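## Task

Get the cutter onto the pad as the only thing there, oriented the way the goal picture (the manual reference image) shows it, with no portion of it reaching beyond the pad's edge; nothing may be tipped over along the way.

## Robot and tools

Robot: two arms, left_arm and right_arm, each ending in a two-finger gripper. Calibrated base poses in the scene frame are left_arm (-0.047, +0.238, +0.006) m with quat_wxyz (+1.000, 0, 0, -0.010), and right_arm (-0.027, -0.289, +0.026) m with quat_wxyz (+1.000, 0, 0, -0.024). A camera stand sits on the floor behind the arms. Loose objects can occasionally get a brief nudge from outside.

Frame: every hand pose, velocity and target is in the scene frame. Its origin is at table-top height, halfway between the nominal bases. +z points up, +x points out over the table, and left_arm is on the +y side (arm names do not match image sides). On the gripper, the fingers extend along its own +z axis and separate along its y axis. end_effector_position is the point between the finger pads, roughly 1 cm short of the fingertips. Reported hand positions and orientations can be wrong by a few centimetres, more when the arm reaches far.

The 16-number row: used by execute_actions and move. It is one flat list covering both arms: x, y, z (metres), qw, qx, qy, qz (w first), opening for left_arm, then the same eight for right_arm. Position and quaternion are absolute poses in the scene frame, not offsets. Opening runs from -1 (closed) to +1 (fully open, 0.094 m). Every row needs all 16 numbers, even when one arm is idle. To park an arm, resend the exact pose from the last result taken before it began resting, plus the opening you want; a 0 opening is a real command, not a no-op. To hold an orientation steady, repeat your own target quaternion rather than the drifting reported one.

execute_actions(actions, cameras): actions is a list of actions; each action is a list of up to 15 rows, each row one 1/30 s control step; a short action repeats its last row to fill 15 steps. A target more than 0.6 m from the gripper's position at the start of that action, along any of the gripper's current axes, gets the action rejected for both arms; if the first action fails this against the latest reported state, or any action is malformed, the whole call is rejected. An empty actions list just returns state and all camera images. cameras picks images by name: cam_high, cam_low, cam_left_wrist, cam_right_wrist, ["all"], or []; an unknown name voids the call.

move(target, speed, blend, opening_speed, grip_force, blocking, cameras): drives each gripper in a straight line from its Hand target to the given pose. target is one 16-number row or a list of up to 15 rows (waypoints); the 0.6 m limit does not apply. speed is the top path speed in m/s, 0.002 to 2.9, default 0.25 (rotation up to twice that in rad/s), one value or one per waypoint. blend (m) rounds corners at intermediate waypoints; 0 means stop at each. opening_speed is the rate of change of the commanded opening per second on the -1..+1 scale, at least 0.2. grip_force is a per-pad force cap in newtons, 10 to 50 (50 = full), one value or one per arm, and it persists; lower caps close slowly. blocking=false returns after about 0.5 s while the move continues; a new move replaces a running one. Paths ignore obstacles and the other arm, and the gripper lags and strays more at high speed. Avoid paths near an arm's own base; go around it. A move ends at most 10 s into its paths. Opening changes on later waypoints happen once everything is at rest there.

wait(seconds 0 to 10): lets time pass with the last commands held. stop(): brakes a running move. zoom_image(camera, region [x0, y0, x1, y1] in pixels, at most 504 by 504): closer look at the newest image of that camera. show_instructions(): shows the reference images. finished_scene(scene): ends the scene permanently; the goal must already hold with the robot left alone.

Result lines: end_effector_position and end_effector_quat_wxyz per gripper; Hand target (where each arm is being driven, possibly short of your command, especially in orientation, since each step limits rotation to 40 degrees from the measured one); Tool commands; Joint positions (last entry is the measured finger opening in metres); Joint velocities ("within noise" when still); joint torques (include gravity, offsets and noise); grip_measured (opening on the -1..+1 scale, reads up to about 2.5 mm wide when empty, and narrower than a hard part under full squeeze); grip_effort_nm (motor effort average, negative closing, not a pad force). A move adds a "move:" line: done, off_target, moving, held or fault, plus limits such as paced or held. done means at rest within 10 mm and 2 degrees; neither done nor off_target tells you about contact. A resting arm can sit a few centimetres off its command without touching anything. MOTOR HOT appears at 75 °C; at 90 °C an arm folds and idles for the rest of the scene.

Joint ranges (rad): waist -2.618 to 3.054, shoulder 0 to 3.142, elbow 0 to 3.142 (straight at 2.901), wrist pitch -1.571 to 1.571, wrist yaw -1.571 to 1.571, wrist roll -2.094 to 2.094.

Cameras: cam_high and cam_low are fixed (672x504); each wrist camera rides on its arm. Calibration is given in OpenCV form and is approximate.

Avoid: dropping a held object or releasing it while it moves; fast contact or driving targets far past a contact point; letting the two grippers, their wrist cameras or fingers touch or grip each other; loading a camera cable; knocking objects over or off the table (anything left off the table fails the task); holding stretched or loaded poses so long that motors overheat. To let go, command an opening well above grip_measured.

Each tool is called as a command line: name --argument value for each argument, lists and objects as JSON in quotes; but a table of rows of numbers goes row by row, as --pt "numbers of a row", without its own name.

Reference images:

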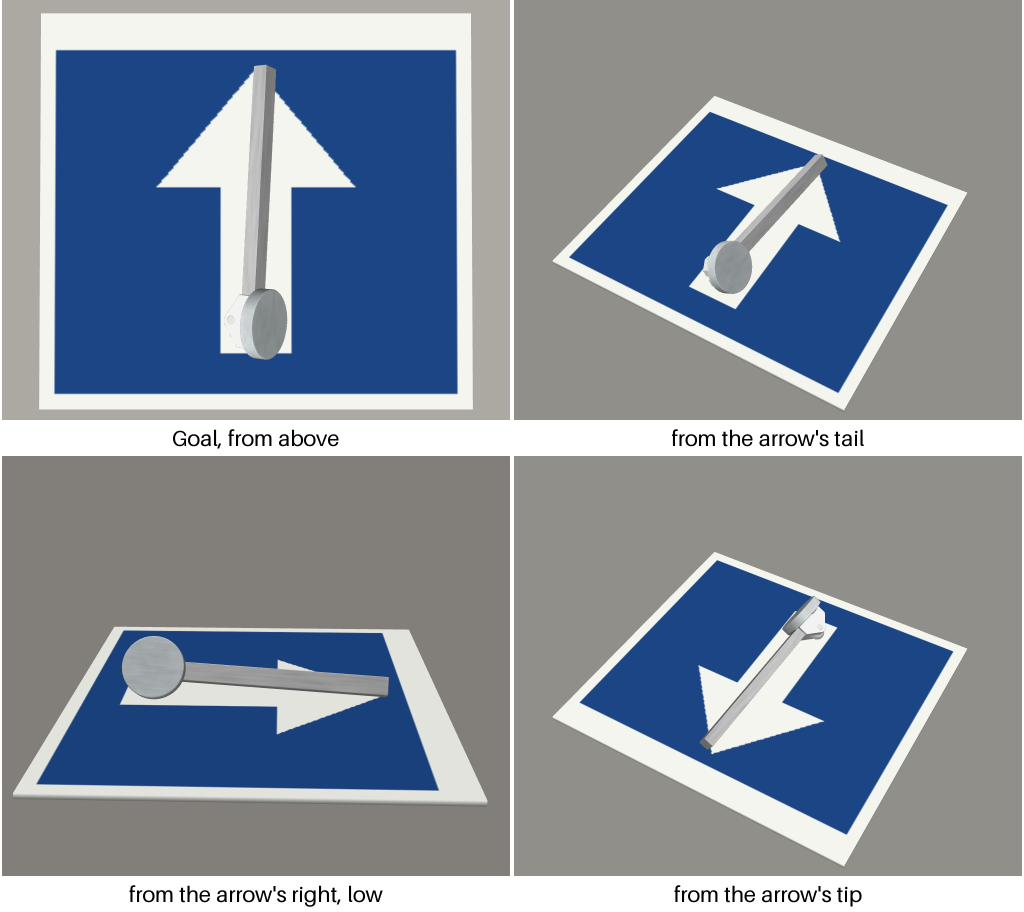

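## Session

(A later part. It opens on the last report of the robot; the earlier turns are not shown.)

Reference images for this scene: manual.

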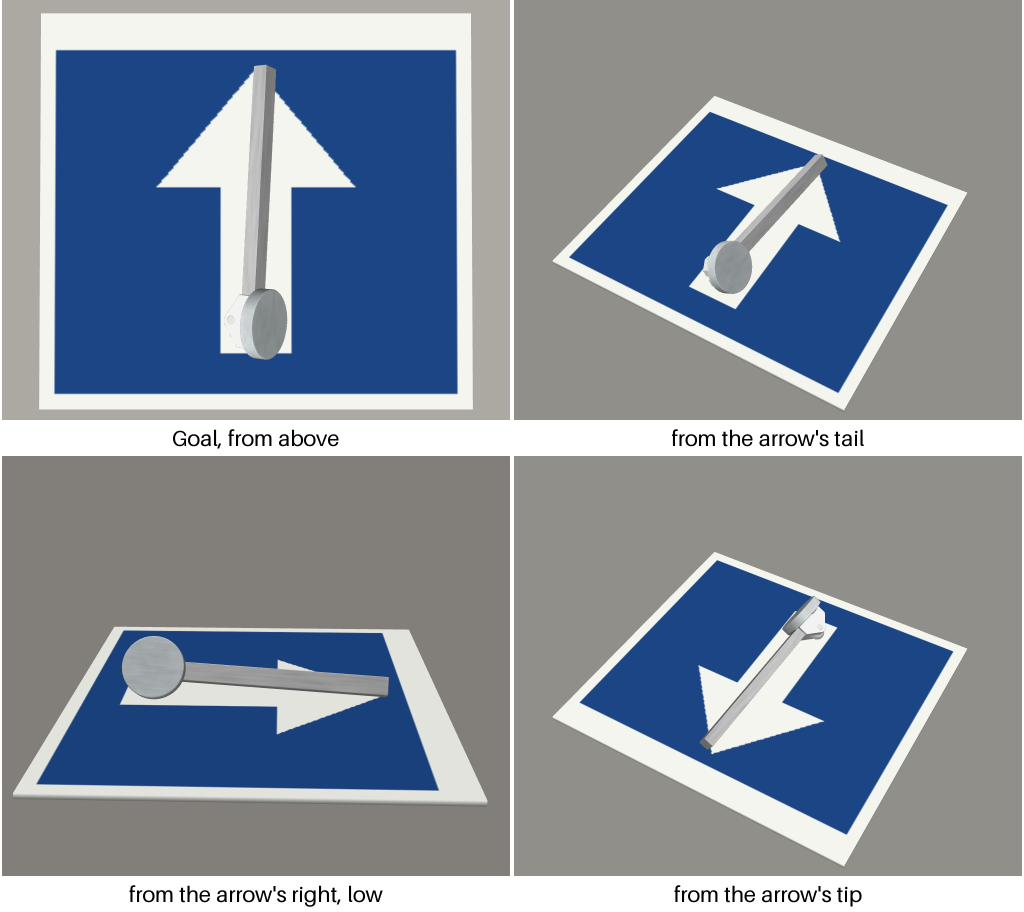

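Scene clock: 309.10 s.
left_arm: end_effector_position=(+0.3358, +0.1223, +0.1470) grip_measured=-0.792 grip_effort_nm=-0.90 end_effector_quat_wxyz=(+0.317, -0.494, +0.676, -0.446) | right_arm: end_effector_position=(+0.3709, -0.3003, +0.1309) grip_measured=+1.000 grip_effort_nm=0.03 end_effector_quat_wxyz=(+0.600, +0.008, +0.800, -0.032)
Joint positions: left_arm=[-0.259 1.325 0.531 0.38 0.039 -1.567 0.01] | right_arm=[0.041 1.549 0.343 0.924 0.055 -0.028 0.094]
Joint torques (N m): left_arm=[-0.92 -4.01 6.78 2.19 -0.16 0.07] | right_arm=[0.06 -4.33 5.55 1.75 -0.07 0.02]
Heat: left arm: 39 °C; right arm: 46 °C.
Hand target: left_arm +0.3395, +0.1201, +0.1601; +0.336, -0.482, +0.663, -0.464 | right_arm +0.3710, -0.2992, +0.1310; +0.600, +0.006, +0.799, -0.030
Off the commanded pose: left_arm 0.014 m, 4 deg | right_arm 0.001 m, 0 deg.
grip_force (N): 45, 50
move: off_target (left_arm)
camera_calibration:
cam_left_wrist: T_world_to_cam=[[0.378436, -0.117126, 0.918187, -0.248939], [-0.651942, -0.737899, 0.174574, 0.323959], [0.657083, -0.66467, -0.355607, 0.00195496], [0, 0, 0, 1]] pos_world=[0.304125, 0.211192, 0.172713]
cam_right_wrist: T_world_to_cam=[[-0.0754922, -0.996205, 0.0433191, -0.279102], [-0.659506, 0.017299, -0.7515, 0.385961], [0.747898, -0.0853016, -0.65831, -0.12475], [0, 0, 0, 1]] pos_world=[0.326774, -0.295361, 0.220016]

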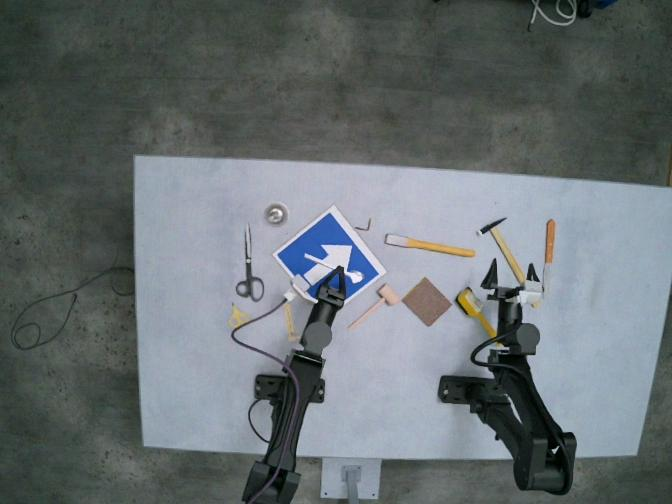

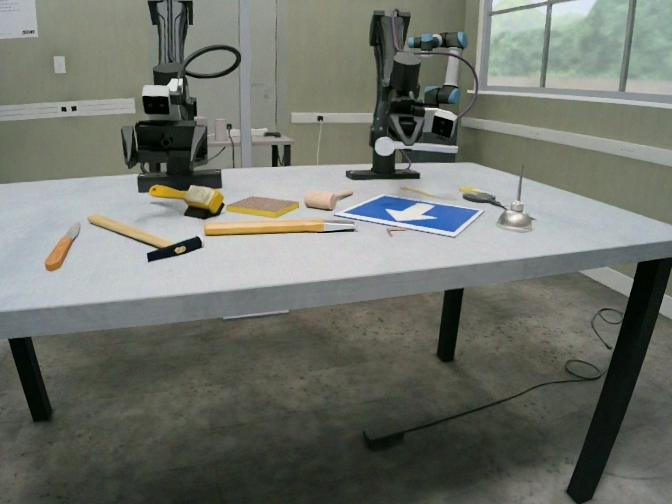

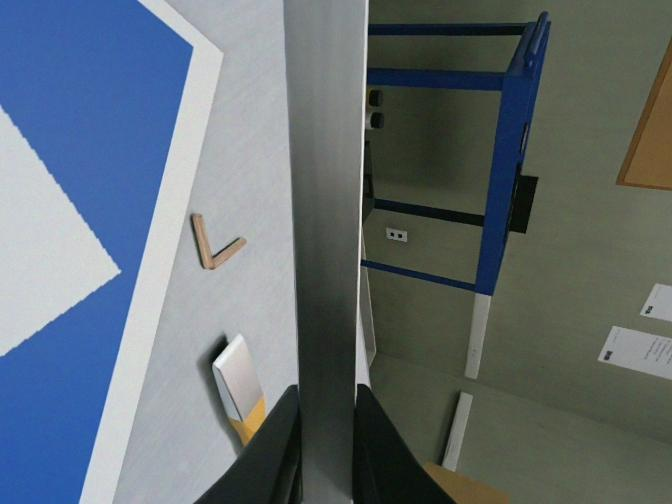

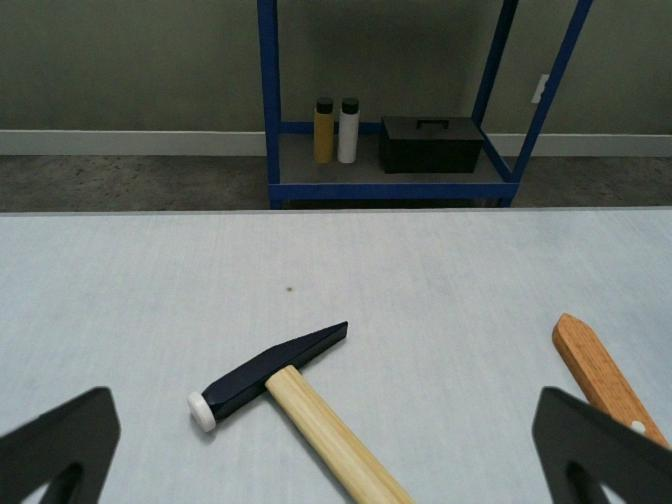

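move --pt "0.345 0.12 0.06 0.3372 -0.4815 0.6627 -0.4641 -1 0.371 -0.2991 0.131 0.6 0.006 0.799 -0.03 1" --cameras '["cam_low", "cam_left_wrist"]' --speed '[0.1]'

zoom_image --camera "cam_low" --region '[370, 140, 480, 240]'

Scene clock: 318.00 s.
left_arm: end_effector_position=(+0.3405, +0.1210, +0.0475) grip_measured=-0.792 grip_effort_nm=-0.90 end_effector_quat_wxyz=(+0.318, -0.493, +0.675, -0.447) | right_arm: end_effector_position=(+0.3709, -0.3003, +0.1309) grip_measured=+1.000 grip_effort_nm=0.03 end_effector_quat_wxyz=(+0.600, +0.008, +0.800, -0.032)
Joint positions: left_arm=[-0.259 1.802 0.374 1.019 0.038 -1.568 0.01] | right_arm=[0.041 1.549 0.343 0.924 0.055 -0.028 0.094]
Joint torques (N m): left_arm=[-0.43 -4.94 4.29 2.19 -0.09 0.1] | right_arm=[0.09 -4.33 5.55 1.76 -0.07 0.02]
Heat: left arm: 39 °C; right arm: 46 °C.
Hand target: left_arm +0.3447, +0.1201, +0.0600; +0.336, -0.482, +0.663, -0.463 | right_arm +0.3710, -0.2992, +0.1310; +0.600, +0.006, +0.799, -0.030
Off the commanded pose: left_arm 0.013 m, 4 deg | right_arm 0.001 m, 0 deg.
grip_force (N): 45, 50
move: off_target (left_arm)
camera_calibration:
cam_left_wrist: T_world_to_cam=[[0.374963, -0.115286, 0.919843, -0.158641], [-0.652139, -0.738016, 0.173339, 0.343597], [0.658876, -0.664861, -0.351912, -0.0382027], [0, 0, 0, 1]] pos_world=[0.308729, 0.209892, 0.0729221]
Images, in order (width x height): cam_low 672x504, cam_left_wrist 672x504.

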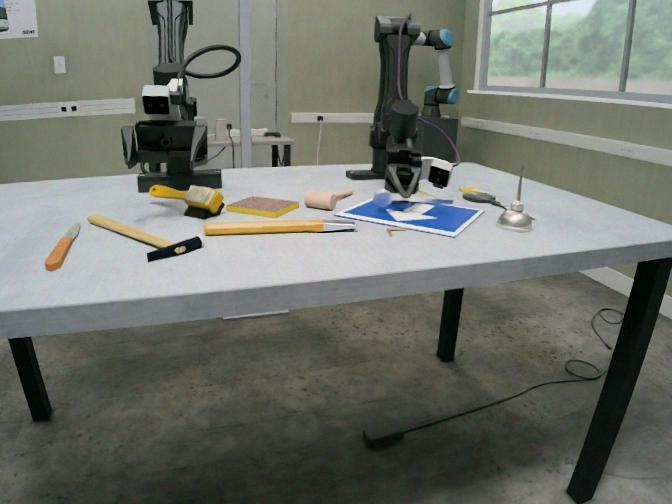

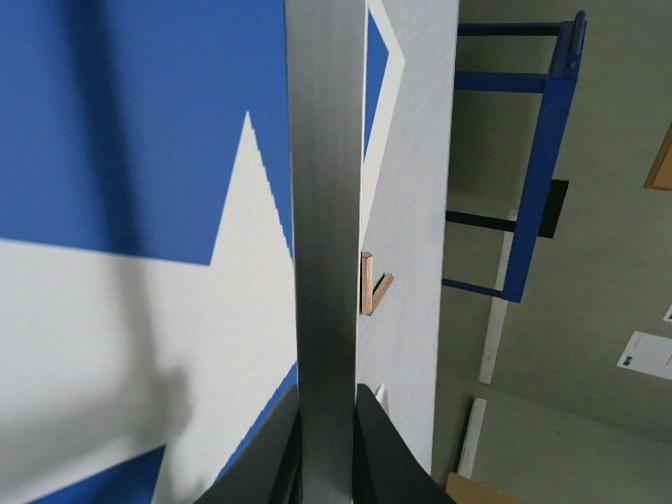

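Scaled by 4.582 from the camera's 672x504 image, which has a finer 960x720 frame.

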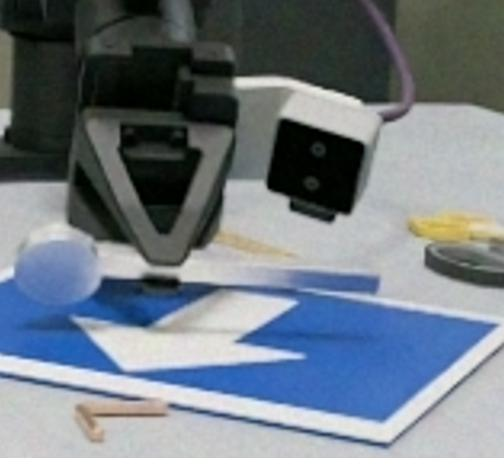

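move --pt "0.348 0.12 0.046 0.3578 -0.4664 0.6419 -0.4925 -1 0.371 -0.2991 0.131 0.6 0.006 0.799 -0.03 1" --cameras '["cam_low"]' --speed '[0.06]'

zoom_image --camera "cam_low" --region '[370, 150, 470, 230]'

Scene clock: 324.40 s.
left_arm: end_effector_position=(+0.3465, +0.1192, +0.0361) grip_measured=-0.792 grip_effort_nm=-0.90 end_effector_quat_wxyz=(+0.342, -0.477, +0.652, -0.480) | right_arm: end_effector_position=(+0.3709, -0.3003, +0.1309) grip_measured=+1.000 grip_effort_nm=0.03 end_effector_quat_wxyz=(+0.600, +0.008, +0.800, -0.032)
Joint positions: left_arm=[-0.259 2.019 0.359 1.349 0.038 -1.57 0.01] | right_arm=[0.041 1.549 0.343 0.924 0.055 -0.028 0.094]
Joint torques (N m): left_arm=[0.03 -5.29 2.44 2.15 -0.08 0.14] | right_arm=[0.06 -4.34 5.53 1.75 -0.06 0.02]
Heat: left arm: 39 °C; right arm: 46 °C.
Hand target: left_arm +0.3479, +0.1201, +0.0460; +0.357, -0.467, +0.642, -0.492 | right_arm +0.3710, -0.2992, +0.1310; +0.600, +0.006, +0.799, -0.030
Off the commanded pose: left_arm 0.010 m, 3 deg | right_arm 0.001 m, 0 deg.
grip_force (N): 45, 50
move: off_target (left_arm)
Images, in order (width x height): cam_low 672x504.

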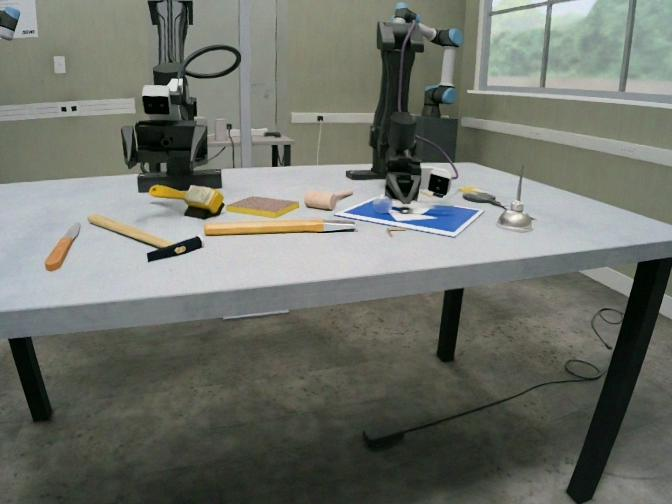

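Scaled by 5.040 from the camera's 672x504 image, which has a finer 960x720 frame.

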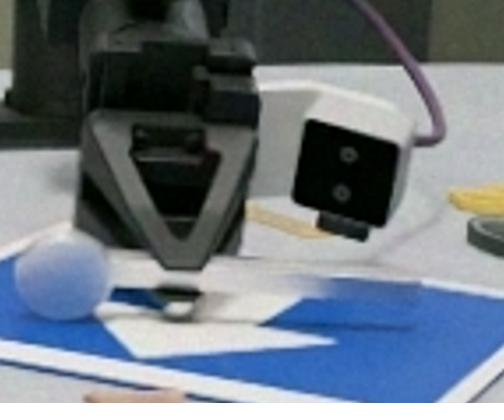

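move --pt "0.349 0.12 0.039 0.3578 -0.4664 0.6419 -0.4925 -1 0.371 -0.2991 0.131 0.6 0.006 0.799 -0.03 1" --cameras '[]' --speed '[0.03]'

move --pt "0.349 0.12 0.036 0.3578 -0.4664 0.6419 -0.4925 -1 0.371 -0.2991 0.131 0.6 0.006 0.799 -0.03 1" --cameras '["cam_low"]' --speed '[0.02]'

zoom_image --camera "cam_low" --region '[370, 150, 470, 230]'

Scene clock: 330.10 s.
left_arm: end_effector_position=(+0.3481, +0.1188, +0.0376) grip_measured=-0.792 grip_effort_nm=-0.90 end_effector_quat_wxyz=(+0.350, -0.471, +0.645, -0.489) | right_arm: end_effector_position=(+0.3709, -0.3003, +0.1309) grip_measured=+1.000 grip_effort_nm=0.03 end_effector_quat_wxyz=(+0.600, +0.008, +0.800, -0.032)
Joint positions: left_arm=[-0.259 2.057 0.359 1.417 0.038 -1.57 0.01] | right_arm=[0.041 1.549 0.343 0.924 0.055 -0.028 0.094]
Joint torques (N m): left_arm=[0.17 -4.71 2.69 1.94 0.01 0.15] | right_arm=[0.08 -4.33 5.53 1.76 -0.06 0.02]
Heat: left arm: 38 °C; right arm: 47 °C.
Hand target: left_arm +0.3490, +0.1200, +0.0391; +0.358, -0.467, +0.642, -0.492 | right_arm +0.3710, -0.2992, +0.1310; +0.600, +0.006, +0.799, -0.030
Off the commanded pose: left_arm 0.002 m, 1 deg | right_arm 0.001 m, 0 deg.
grip_force (N): 45, 50
move: done
No camera images: "cameras" was empty.

Scene clock: 330.93 s.
left_arm: end_effector_position=(+0.3488, +0.1186, +0.0386) grip_measured=-0.792 grip_effort_nm=-0.90 end_effector_quat_wxyz=(+0.353, -0.468, +0.642, -0.494) | right_arm: end_effector_position=(+0.3709, -0.3003, +0.1309) grip_measured=+1.000 grip_effort_nm=0.02 end_effector_quat_wxyz=(+0.600, +0.008, +0.800, -0.032)
Joint positions: left_arm=[-0.259 2.074 0.359 1.448 0.038 -1.57 0.01] | right_arm=[0.041 1.549 0.343 0.924 0.055 -0.028 0.094]
Joint torques (N m): left_arm=[0.38 -4.52 2.85 1.86 -0.04 0.11] | right_arm=[0.06 -4.33 5.53 1.76 -0.06 0.02]
Heat: left arm: 38 °C; right arm: 47 °C.
Hand target: left_arm +0.3490, +0.1200, +0.0362; +0.358, -0.466, +0.642, -0.492 | right_arm +0.3710, -0.2992, +0.1310; +0.600, +0.006, +0.799, -0.030
Off the commanded pose: left_arm 0.003 m, 1 deg | right_arm 0.001 m, 0 deg.
grip_force (N): 45, 50
move: done
Images, in order (width x height): cam_low 672x504.

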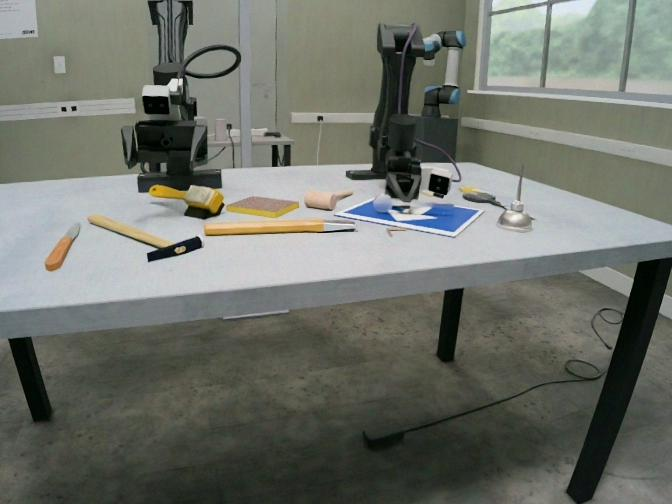

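Scaled by 5.040 from the camera's 672x504 image, which has a finer 960x720 frame.

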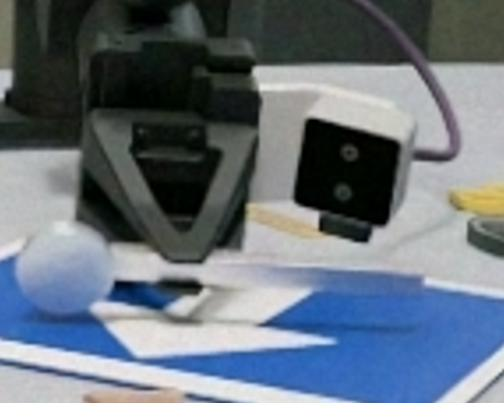

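zoom_image --camera "cam_low" --region '[365, 180, 425, 225]'

execute_actions --actions '[]'

zoom_image --camera "cam_high" --region '[270, 220, 390, 320]'

Scaled by 8.400 from the camera's 672x504 image, which has a finer 960x720 frame.

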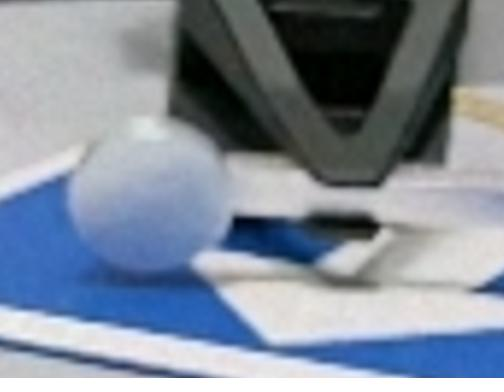

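Scene clock: 356.57 s.
left_arm: end_effector_position=(+0.3488, +0.1186, +0.0386) grip_measured=-0.792 grip_effort_nm=-0.90 end_effector_quat_wxyz=(+0.353, -0.468, +0.642, -0.494) | right_arm: end_effector_position=(+0.3709, -0.3003, +0.1309) grip_measured=+1.000 grip_effort_nm=0.03 end_effector_quat_wxyz=(+0.600, +0.008, +0.800, -0.032)
Joint positions: left_arm=[-0.259 2.074 0.359 1.448 0.038 -1.57 0.01] | right_arm=[0.041 1.549 0.343 0.924 0.055 -0.028 0.094]
Joint velocities: within noise
Joint torques (N m): left_arm=[0.25 -4.11 2.86 1.79 -0.03 0.07] | right_arm=[0.06 -4.31 5.53 1.75 -0.06 0.01]
Heat: left arm: 40 °C; right arm: 47 °C.
Hand target: left_arm +0.3490, +0.1200, +0.0362; +0.358, -0.466, +0.642, -0.492 | right_arm +0.3710, -0.2992, +0.1310; +0.600, +0.006, +0.799, -0.030
Tool commands: left_gripper/opening=-1.0 right_gripper/opening=+1.0
Off the commanded pose: left_arm 0.003 m, 1 deg | right_arm 0.001 m, 0 deg.
grip_force (N): 45, 50
camera_calibration:
cam_left_wrist: T_world_to_cam=[[0.245855, -0.0757721, 0.96634, -0.115231], [-0.671196, -0.732567, 0.113323, 0.357108], [0.699322, -0.676465, -0.230963, -0.0658026], [0, 0, 0, 1]] pos_world=[0.314037, 0.208361, 0.0556859]
cam_right_wrist: T_world_to_cam=[[-0.0754922, -0.996205, 0.0433191, -0.279102], [-0.659506, 0.017299, -0.7515, 0.385961], [0.747898, -0.0853016, -0.65831, -0.12475], [0, 0, 0, 1]] pos_world=[0.326774, -0.295361, 0.220016]

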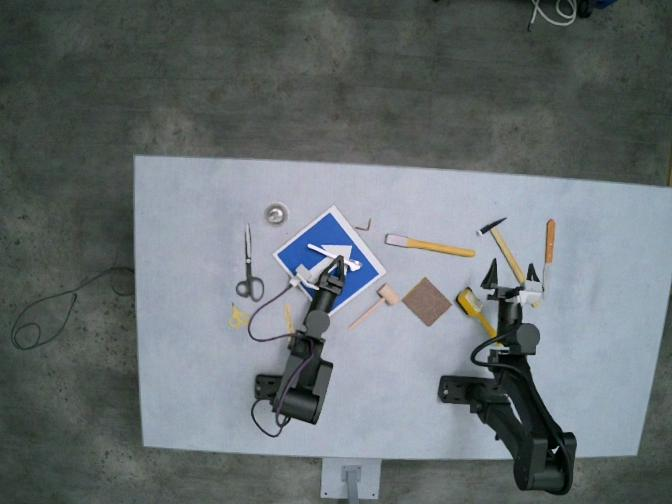

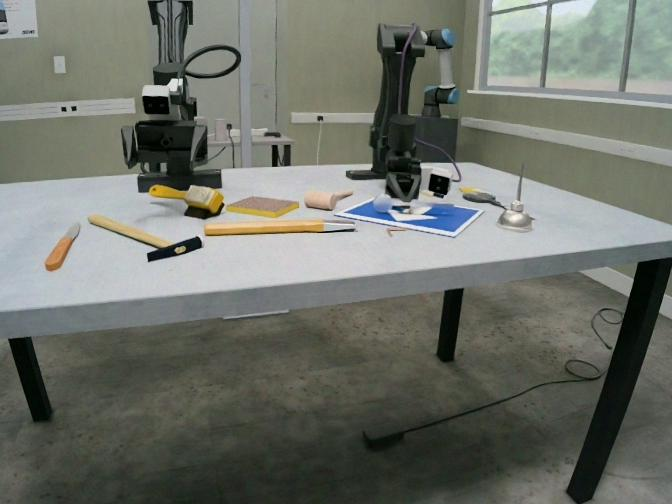

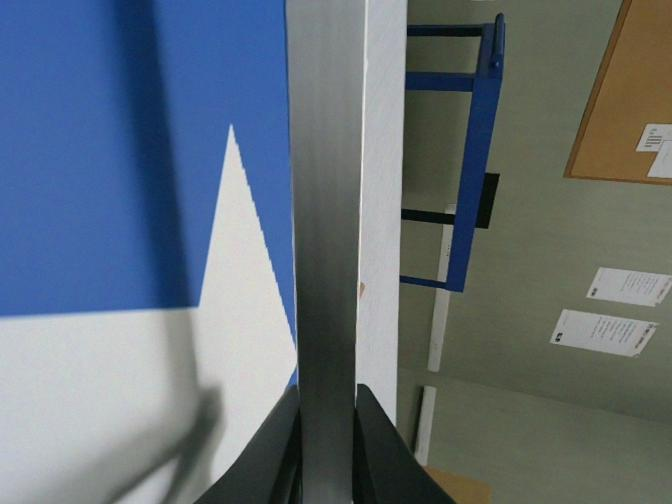

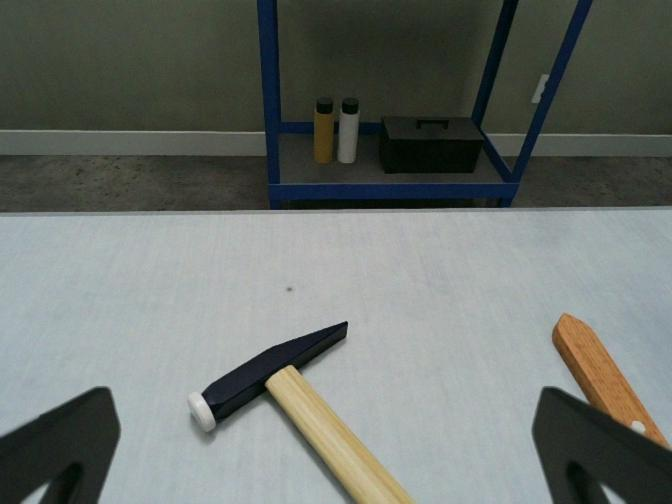

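Scaled by 4.200 from the camera's 672x504 image, which has a finer 960x720 frame.

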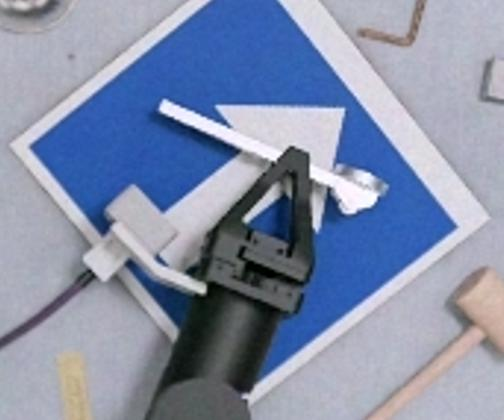

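move --pt "0.349 0.12 0.0375 0.3578 -0.4664 0.6419 -0.4925 -0.68 0.371 -0.2991 0.131 0.6 0.006 0.799 -0.03 1" --cameras '["cam_low", "cam_high"]' --speed '[0.02]' --opening_speed 0.2

zoom_image --camera "cam_low" --region '[365, 170, 465, 235]'

zoom_image --camera "cam_high" --region '[290, 230, 380, 300]'

Scene clock: 374.23 s.
left_arm: end_effector_position=(+0.3488, +0.1186, +0.0386) grip_measured=-0.681 grip_effort_nm=0.11 end_effector_quat_wxyz=(+0.353, -0.468, +0.642, -0.494) | right_arm: end_effector_position=(+0.3709, -0.3003, +0.1309) grip_measured=+1.000 grip_effort_nm=0.02 end_effector_quat_wxyz=(+0.600, +0.008, +0.800, -0.032)
Joint positions: left_arm=[-0.259 2.074 0.359 1.448 0.038 -1.57 0.015] | right_arm=[0.041 1.549 0.343 0.924 0.055 -0.028 0.094]
Joint torques (N m): left_arm=[-0.02 -5.11 3 1.77 -0.04 0.12] | right_arm=[0.06 -4.34 5.55 1.76 -0.06 0.01]
Heat: left arm: 41 °C; right arm: 47 °C.
Hand target: left_arm +0.3491, +0.1200, +0.0376; +0.358, -0.466, +0.642, -0.492 | right_arm +0.3710, -0.2992, +0.1310; +0.600, +0.006, +0.799, -0.030
Off the commanded pose: left_arm 0.002 m, 1 deg | right_arm 0.001 m, 0 deg.
grip_force (N): 45, 50
move: done
Images, in order (width x height): cam_high 672x504, cam_low 672x504.

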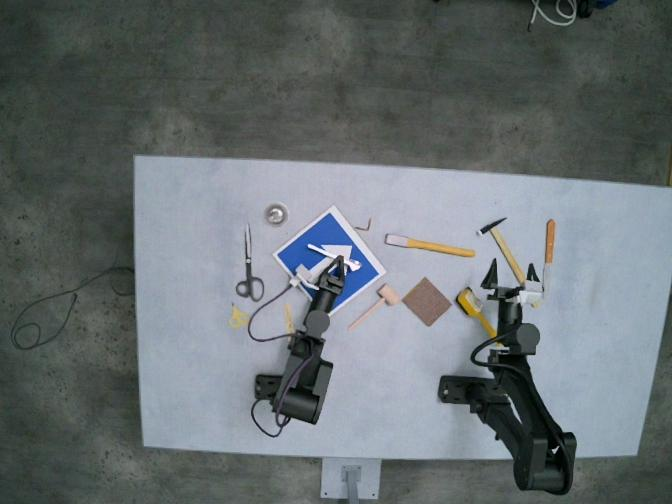

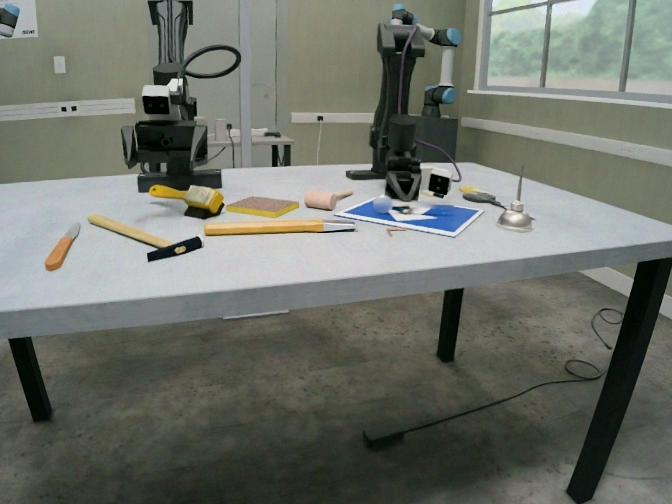

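Scaled by 5.040 from the camera's 672x504 image, which has a finer 960x720 frame.

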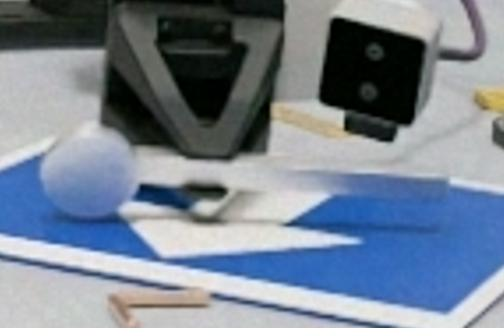

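Scaled by 5.600 from the camera's 672x504 image, which has a finer 960x720 frame.

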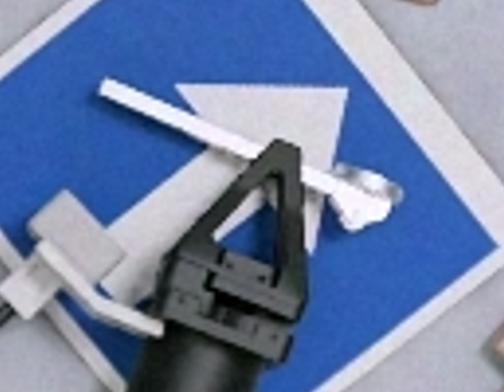

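move --target '[0.349, 0.12, 0.0375, 0.3578, -0.4664, 0.6419, -0.4925, -0.58, 0.371, -0.2991, 0.131, 0.6, 0.006, 0.799, -0.03, 1]' --opening_speed 0.2 --cameras '["cam_high", "cam_low", "cam_left_wrist"]'

Scene clock: 393.50 s.
left_arm: end_effector_position=(+0.3488, +0.1186, +0.0386) grip_measured=-0.581 grip_effort_nm=0.11 end_effector_quat_wxyz=(+0.353, -0.468, +0.642, -0.494) | right_arm: end_effector_position=(+0.3709, -0.3003, +0.1309) grip_measured=+1.000 grip_effort_nm=0.03 end_effector_quat_wxyz=(+0.600, +0.008, +0.800, -0.032)
Joint positions: left_arm=[-0.259 2.074 0.359 1.448 0.038 -1.57 0.02] | right_arm=[0.041 1.549 0.343 0.924 0.055 -0.028 0.094]
Joint torques (N m): left_arm=[0.31 -5.26 2.76 1.79 -0.02 0.09] | right_arm=[0.06 -4.31 5.52 1.75 -0.06 0.01]
Heat: left arm: 42 °C; right arm: 48 °C.
Hand target: left_arm +0.3491, +0.1200, +0.0376; +0.358, -0.466, +0.642, -0.492 | right_arm +0.3710, -0.2992, +0.1310; +0.600, +0.006, +0.799, -0.030
Off the commanded pose: left_arm 0.002 m, 1 deg | right_arm 0.001 m, 0 deg.
grip_force (N): 45, 50
move: done
camera_calibration:
cam_left_wrist: T_world_to_cam=[[0.245855, -0.0757721, 0.96634, -0.115231], [-0.671196, -0.732567, 0.113323, 0.357108], [0.699322, -0.676465, -0.230963, -0.0658026], [0, 0, 0, 1]] pos_world=[0.314037, 0.208361, 0.0556859]
Images, in order (width x height): cam_high 672x504, cam_low 672x504, cam_left_wrist 672x504.

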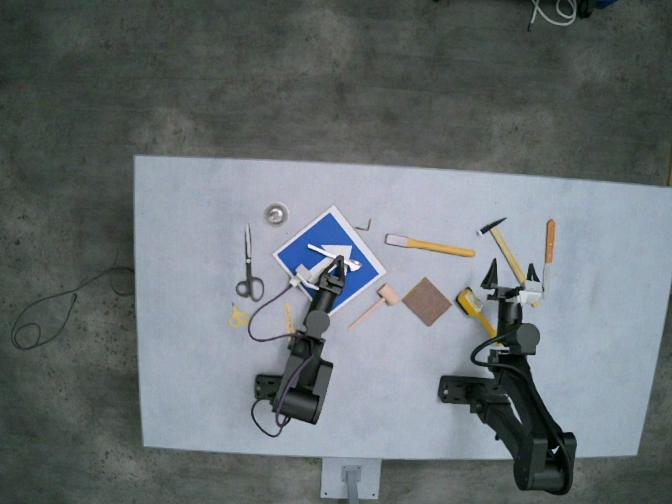

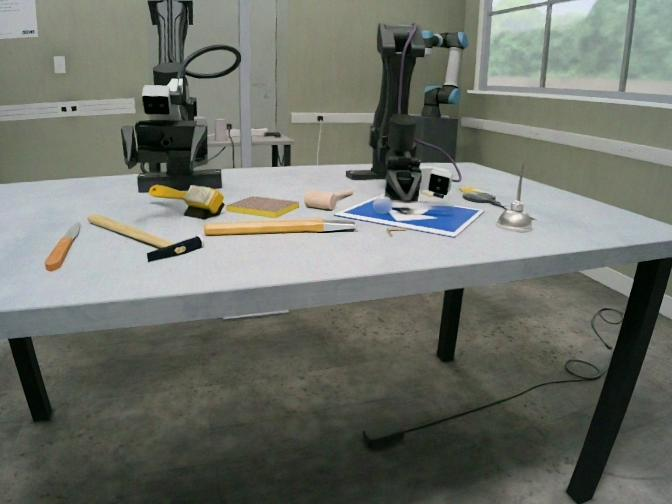

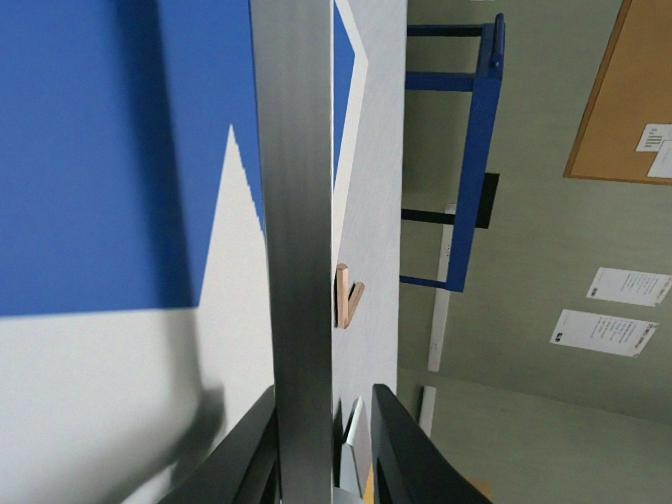

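zoom_image --camera "cam_low" --region '[320, 160, 500, 260]'

zoom_image --camera "cam_high" --region '[270, 200, 390, 310]'

Scaled by 2.800 from the camera's 672x504 image, which has a finer 960x720 frame.

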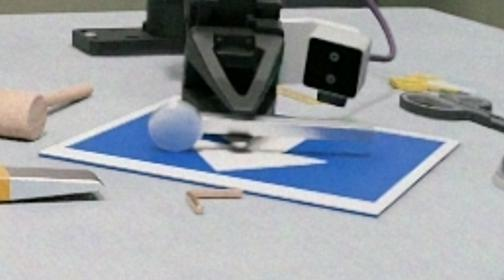

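Scaled by 4.200 from the camera's 672x504 image, which has a finer 960x720 frame.

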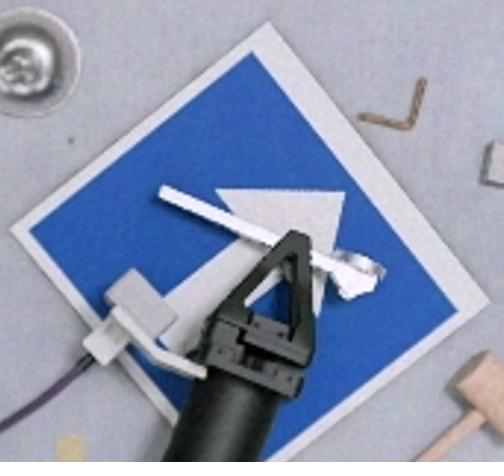

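move --target '[0.349, 0.12, 0.0375, 0.3578, -0.4664, 0.6419, -0.4925, -0.45, 0.371, -0.2991, 0.131, 0.6, 0.006, 0.799, -0.03, 1]' --opening_speed 0.2 --cameras '["cam_high", "cam_low", "cam_left_wrist"]'

zoom_image --camera "cam_low" --region '[320, 160, 500, 260]'

zoom_image --camera "cam_high" --region '[270, 200, 390, 310]'

Scene clock: 400.33 s.
left_arm: end_effector_position=(+0.3488, +0.1186, +0.0386) grip_measured=-0.451 grip_effort_nm=0.11 end_effector_quat_wxyz=(+0.353, -0.468, +0.642, -0.494) | right_arm: end_effector_position=(+0.3709, -0.3003, +0.1309) grip_measured=+1.000 grip_effort_nm=0.02 end_effector_quat_wxyz=(+0.600, +0.008, +0.800, -0.032)
Joint positions: left_arm=[-0.259 2.074 0.359 1.448 0.038 -1.57 0.026] | right_arm=[0.041 1.549 0.343 0.924 0.055 -0.028 0.094]
Joint torques (N m): left_arm=[0.23 -4.89 2.74 1.85 0 0.11] | right_arm=[0.06 -4.34 5.55 1.75 -0.06 0.01]
Heat: left arm: 42 °C; right arm: 48 °C.
Hand target: left_arm +0.3491, +0.1200, +0.0376; +0.358, -0.466, +0.642, -0.492 | right_arm +0.3710, -0.2992, +0.1310; +0.600, +0.006, +0.799, -0.030
Off the commanded pose: left_arm 0.002 m, 1 deg | right_arm 0.001 m, 0 deg.
grip_force (N): 45, 50
move: done
camera_calibration:
cam_left_wrist: T_world_to_cam=[[0.245855, -0.0757721, 0.96634, -0.115231], [-0.671196, -0.732567, 0.113323, 0.357108], [0.699322, -0.676465, -0.230963, -0.0658026], [0, 0, 0, 1]] pos_world=[0.314037, 0.208361, 0.0556859]
Images, in order (width x height): cam_high 672x504, cam_low 672x504, cam_left_wrist 672x504.

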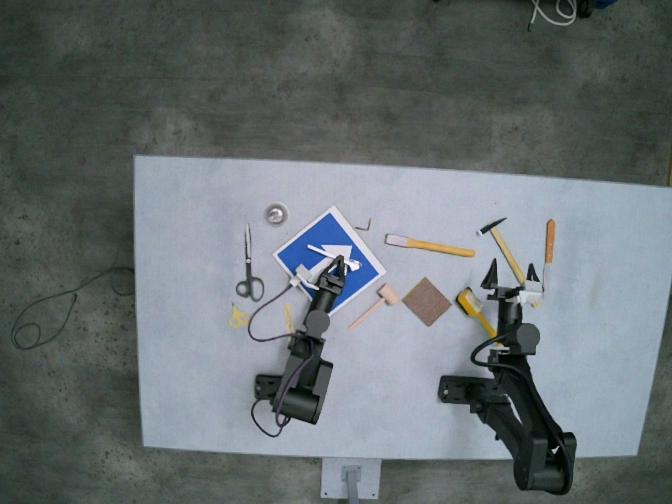

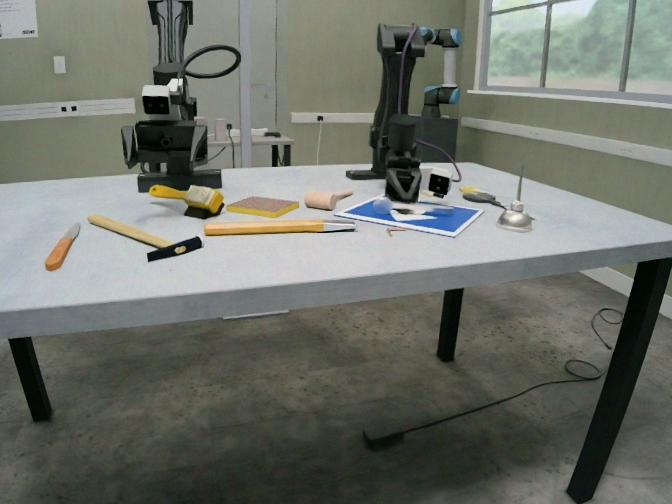

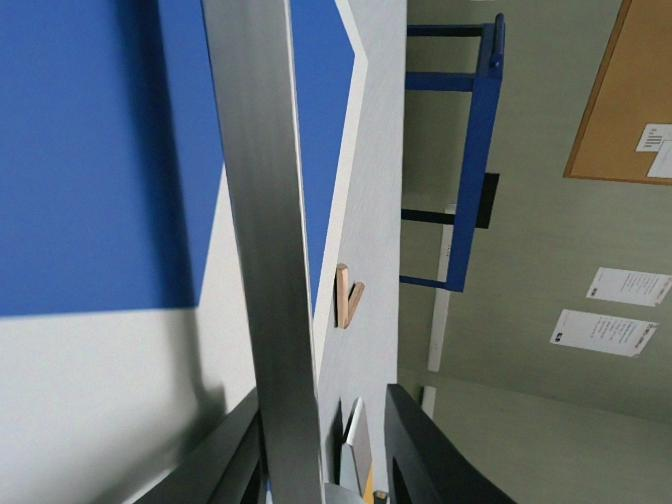

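Scaled by 2.800 from the camera's 672x504 image, which has a finer 960x720 frame.

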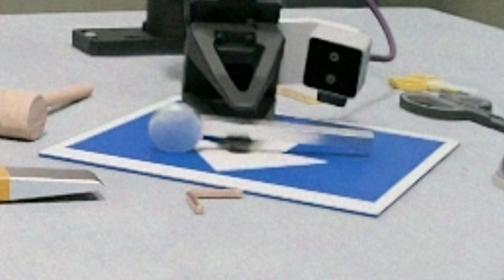

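Scaled by 4.200 from the camera's 672x504 image, which has a finer 960x720 frame.

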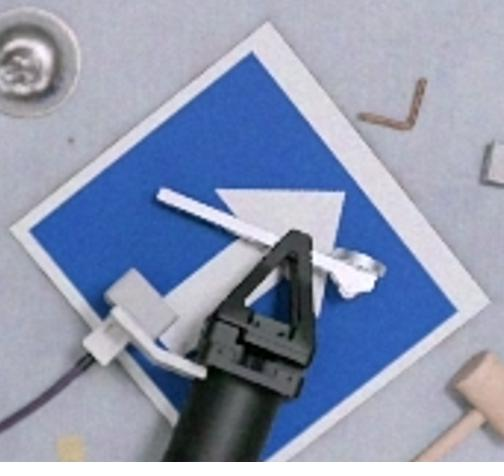

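move --target '[0.349, 0.12, 0.0375, 0.3578, -0.4664, 0.6419, -0.4925, -0.30, 0.371, -0.2991, 0.131, 0.6, 0.006, 0.799, -0.03, 1]' --opening_speed 0.2 --cameras '["cam_high", "cam_low", "cam_left_wrist"]'

zoom_image --camera "cam_low" --region '[340, 170, 470, 240]'

zoom_image --camera "cam_high" --region '[290, 220, 390, 300]'

Scene clock: 408.90 s.
left_arm: end_effector_position=(+0.3489, +0.1186, +0.0390) grip_measured=-0.301 grip_effort_nm=0.12 end_effector_quat_wxyz=(+0.354, -0.468, +0.641, -0.495) | right_arm: end_effector_position=(+0.3709, -0.3003, +0.1309) grip_measured=+1.000 grip_effort_nm=0.03 end_effector_quat_wxyz=(+0.600, +0.008, +0.800, -0.032)
Joint positions: left_arm=[-0.259 2.074 0.359 1.45 0.038 -1.57 0.033] | right_arm=[0.041 1.549 0.343 0.924 0.055 -0.028 0.094]
Joint torques (N m): left_arm=[0.24 -5.09 2.86 1.75 -0.02 0.11] | right_arm=[0.05 -4.31 5.52 1.76 -0.06 0.02]
Heat: left arm: 43 °C; right arm: 48 °C.
Hand target: left_arm +0.3491, +0.1200, +0.0376; +0.358, -0.466, +0.642, -0.492 | right_arm +0.3710, -0.2992, +0.1310; +0.600, +0.006, +0.799, -0.030
Off the commanded pose: left_arm 0.002 m, 1 deg | right_arm 0.001 m, 0 deg.
grip_force (N): 45, 50
move: done
camera_calibration:
cam_left_wrist: T_world_to_cam=[[0.244062, -0.0753242, 0.96683, -0.115205], [-0.671365, -0.732553, 0.112404, 0.357232], [0.699787, -0.67653, -0.229358, -0.0660025], [0, 0, 0, 1]] pos_world=[0.314138, 0.208361, 0.056091]
Images, in order (width x height): cam_high 672x504, cam_low 672x504, cam_left_wrist 672x504.

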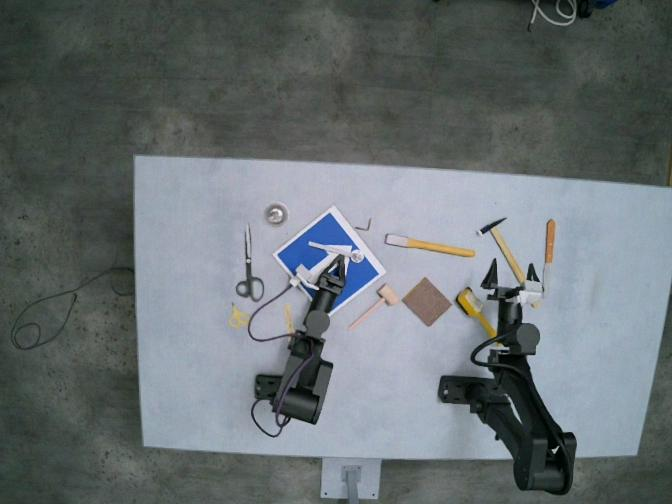

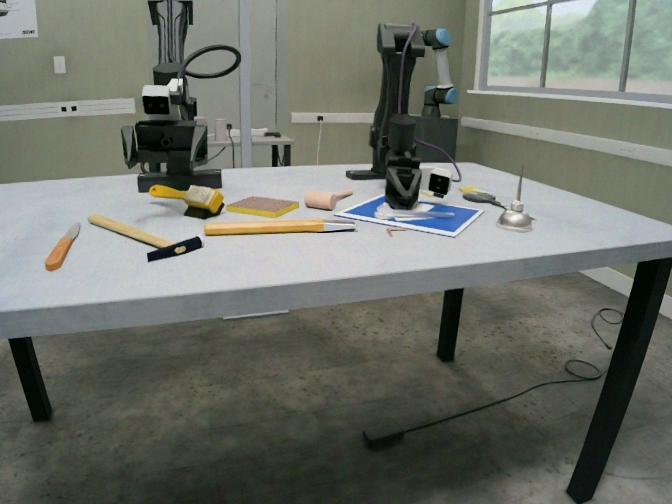

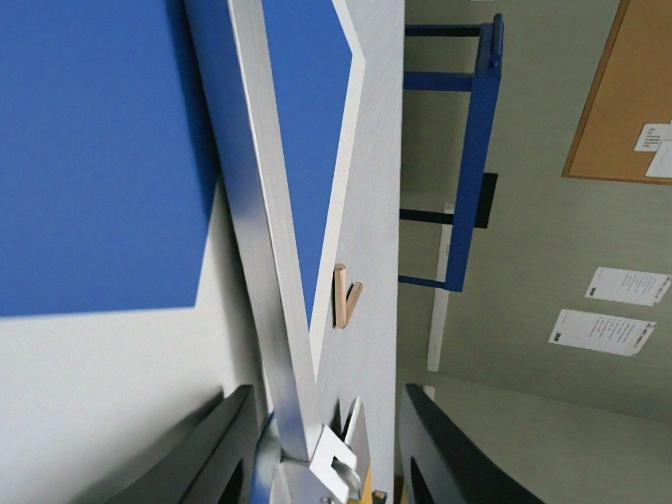

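Scaled by 3.877 from the camera's 672x504 image, which has a finer 960x720 frame.

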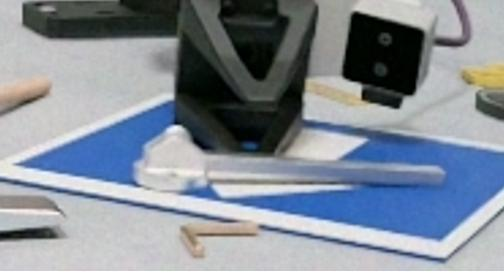

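Scaled by 5.040 from the camera's 672x504 image, which has a finer 960x720 frame.

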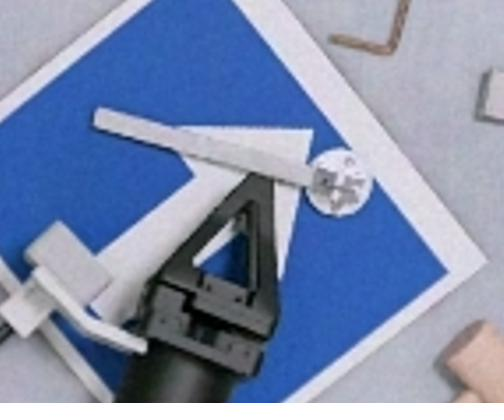

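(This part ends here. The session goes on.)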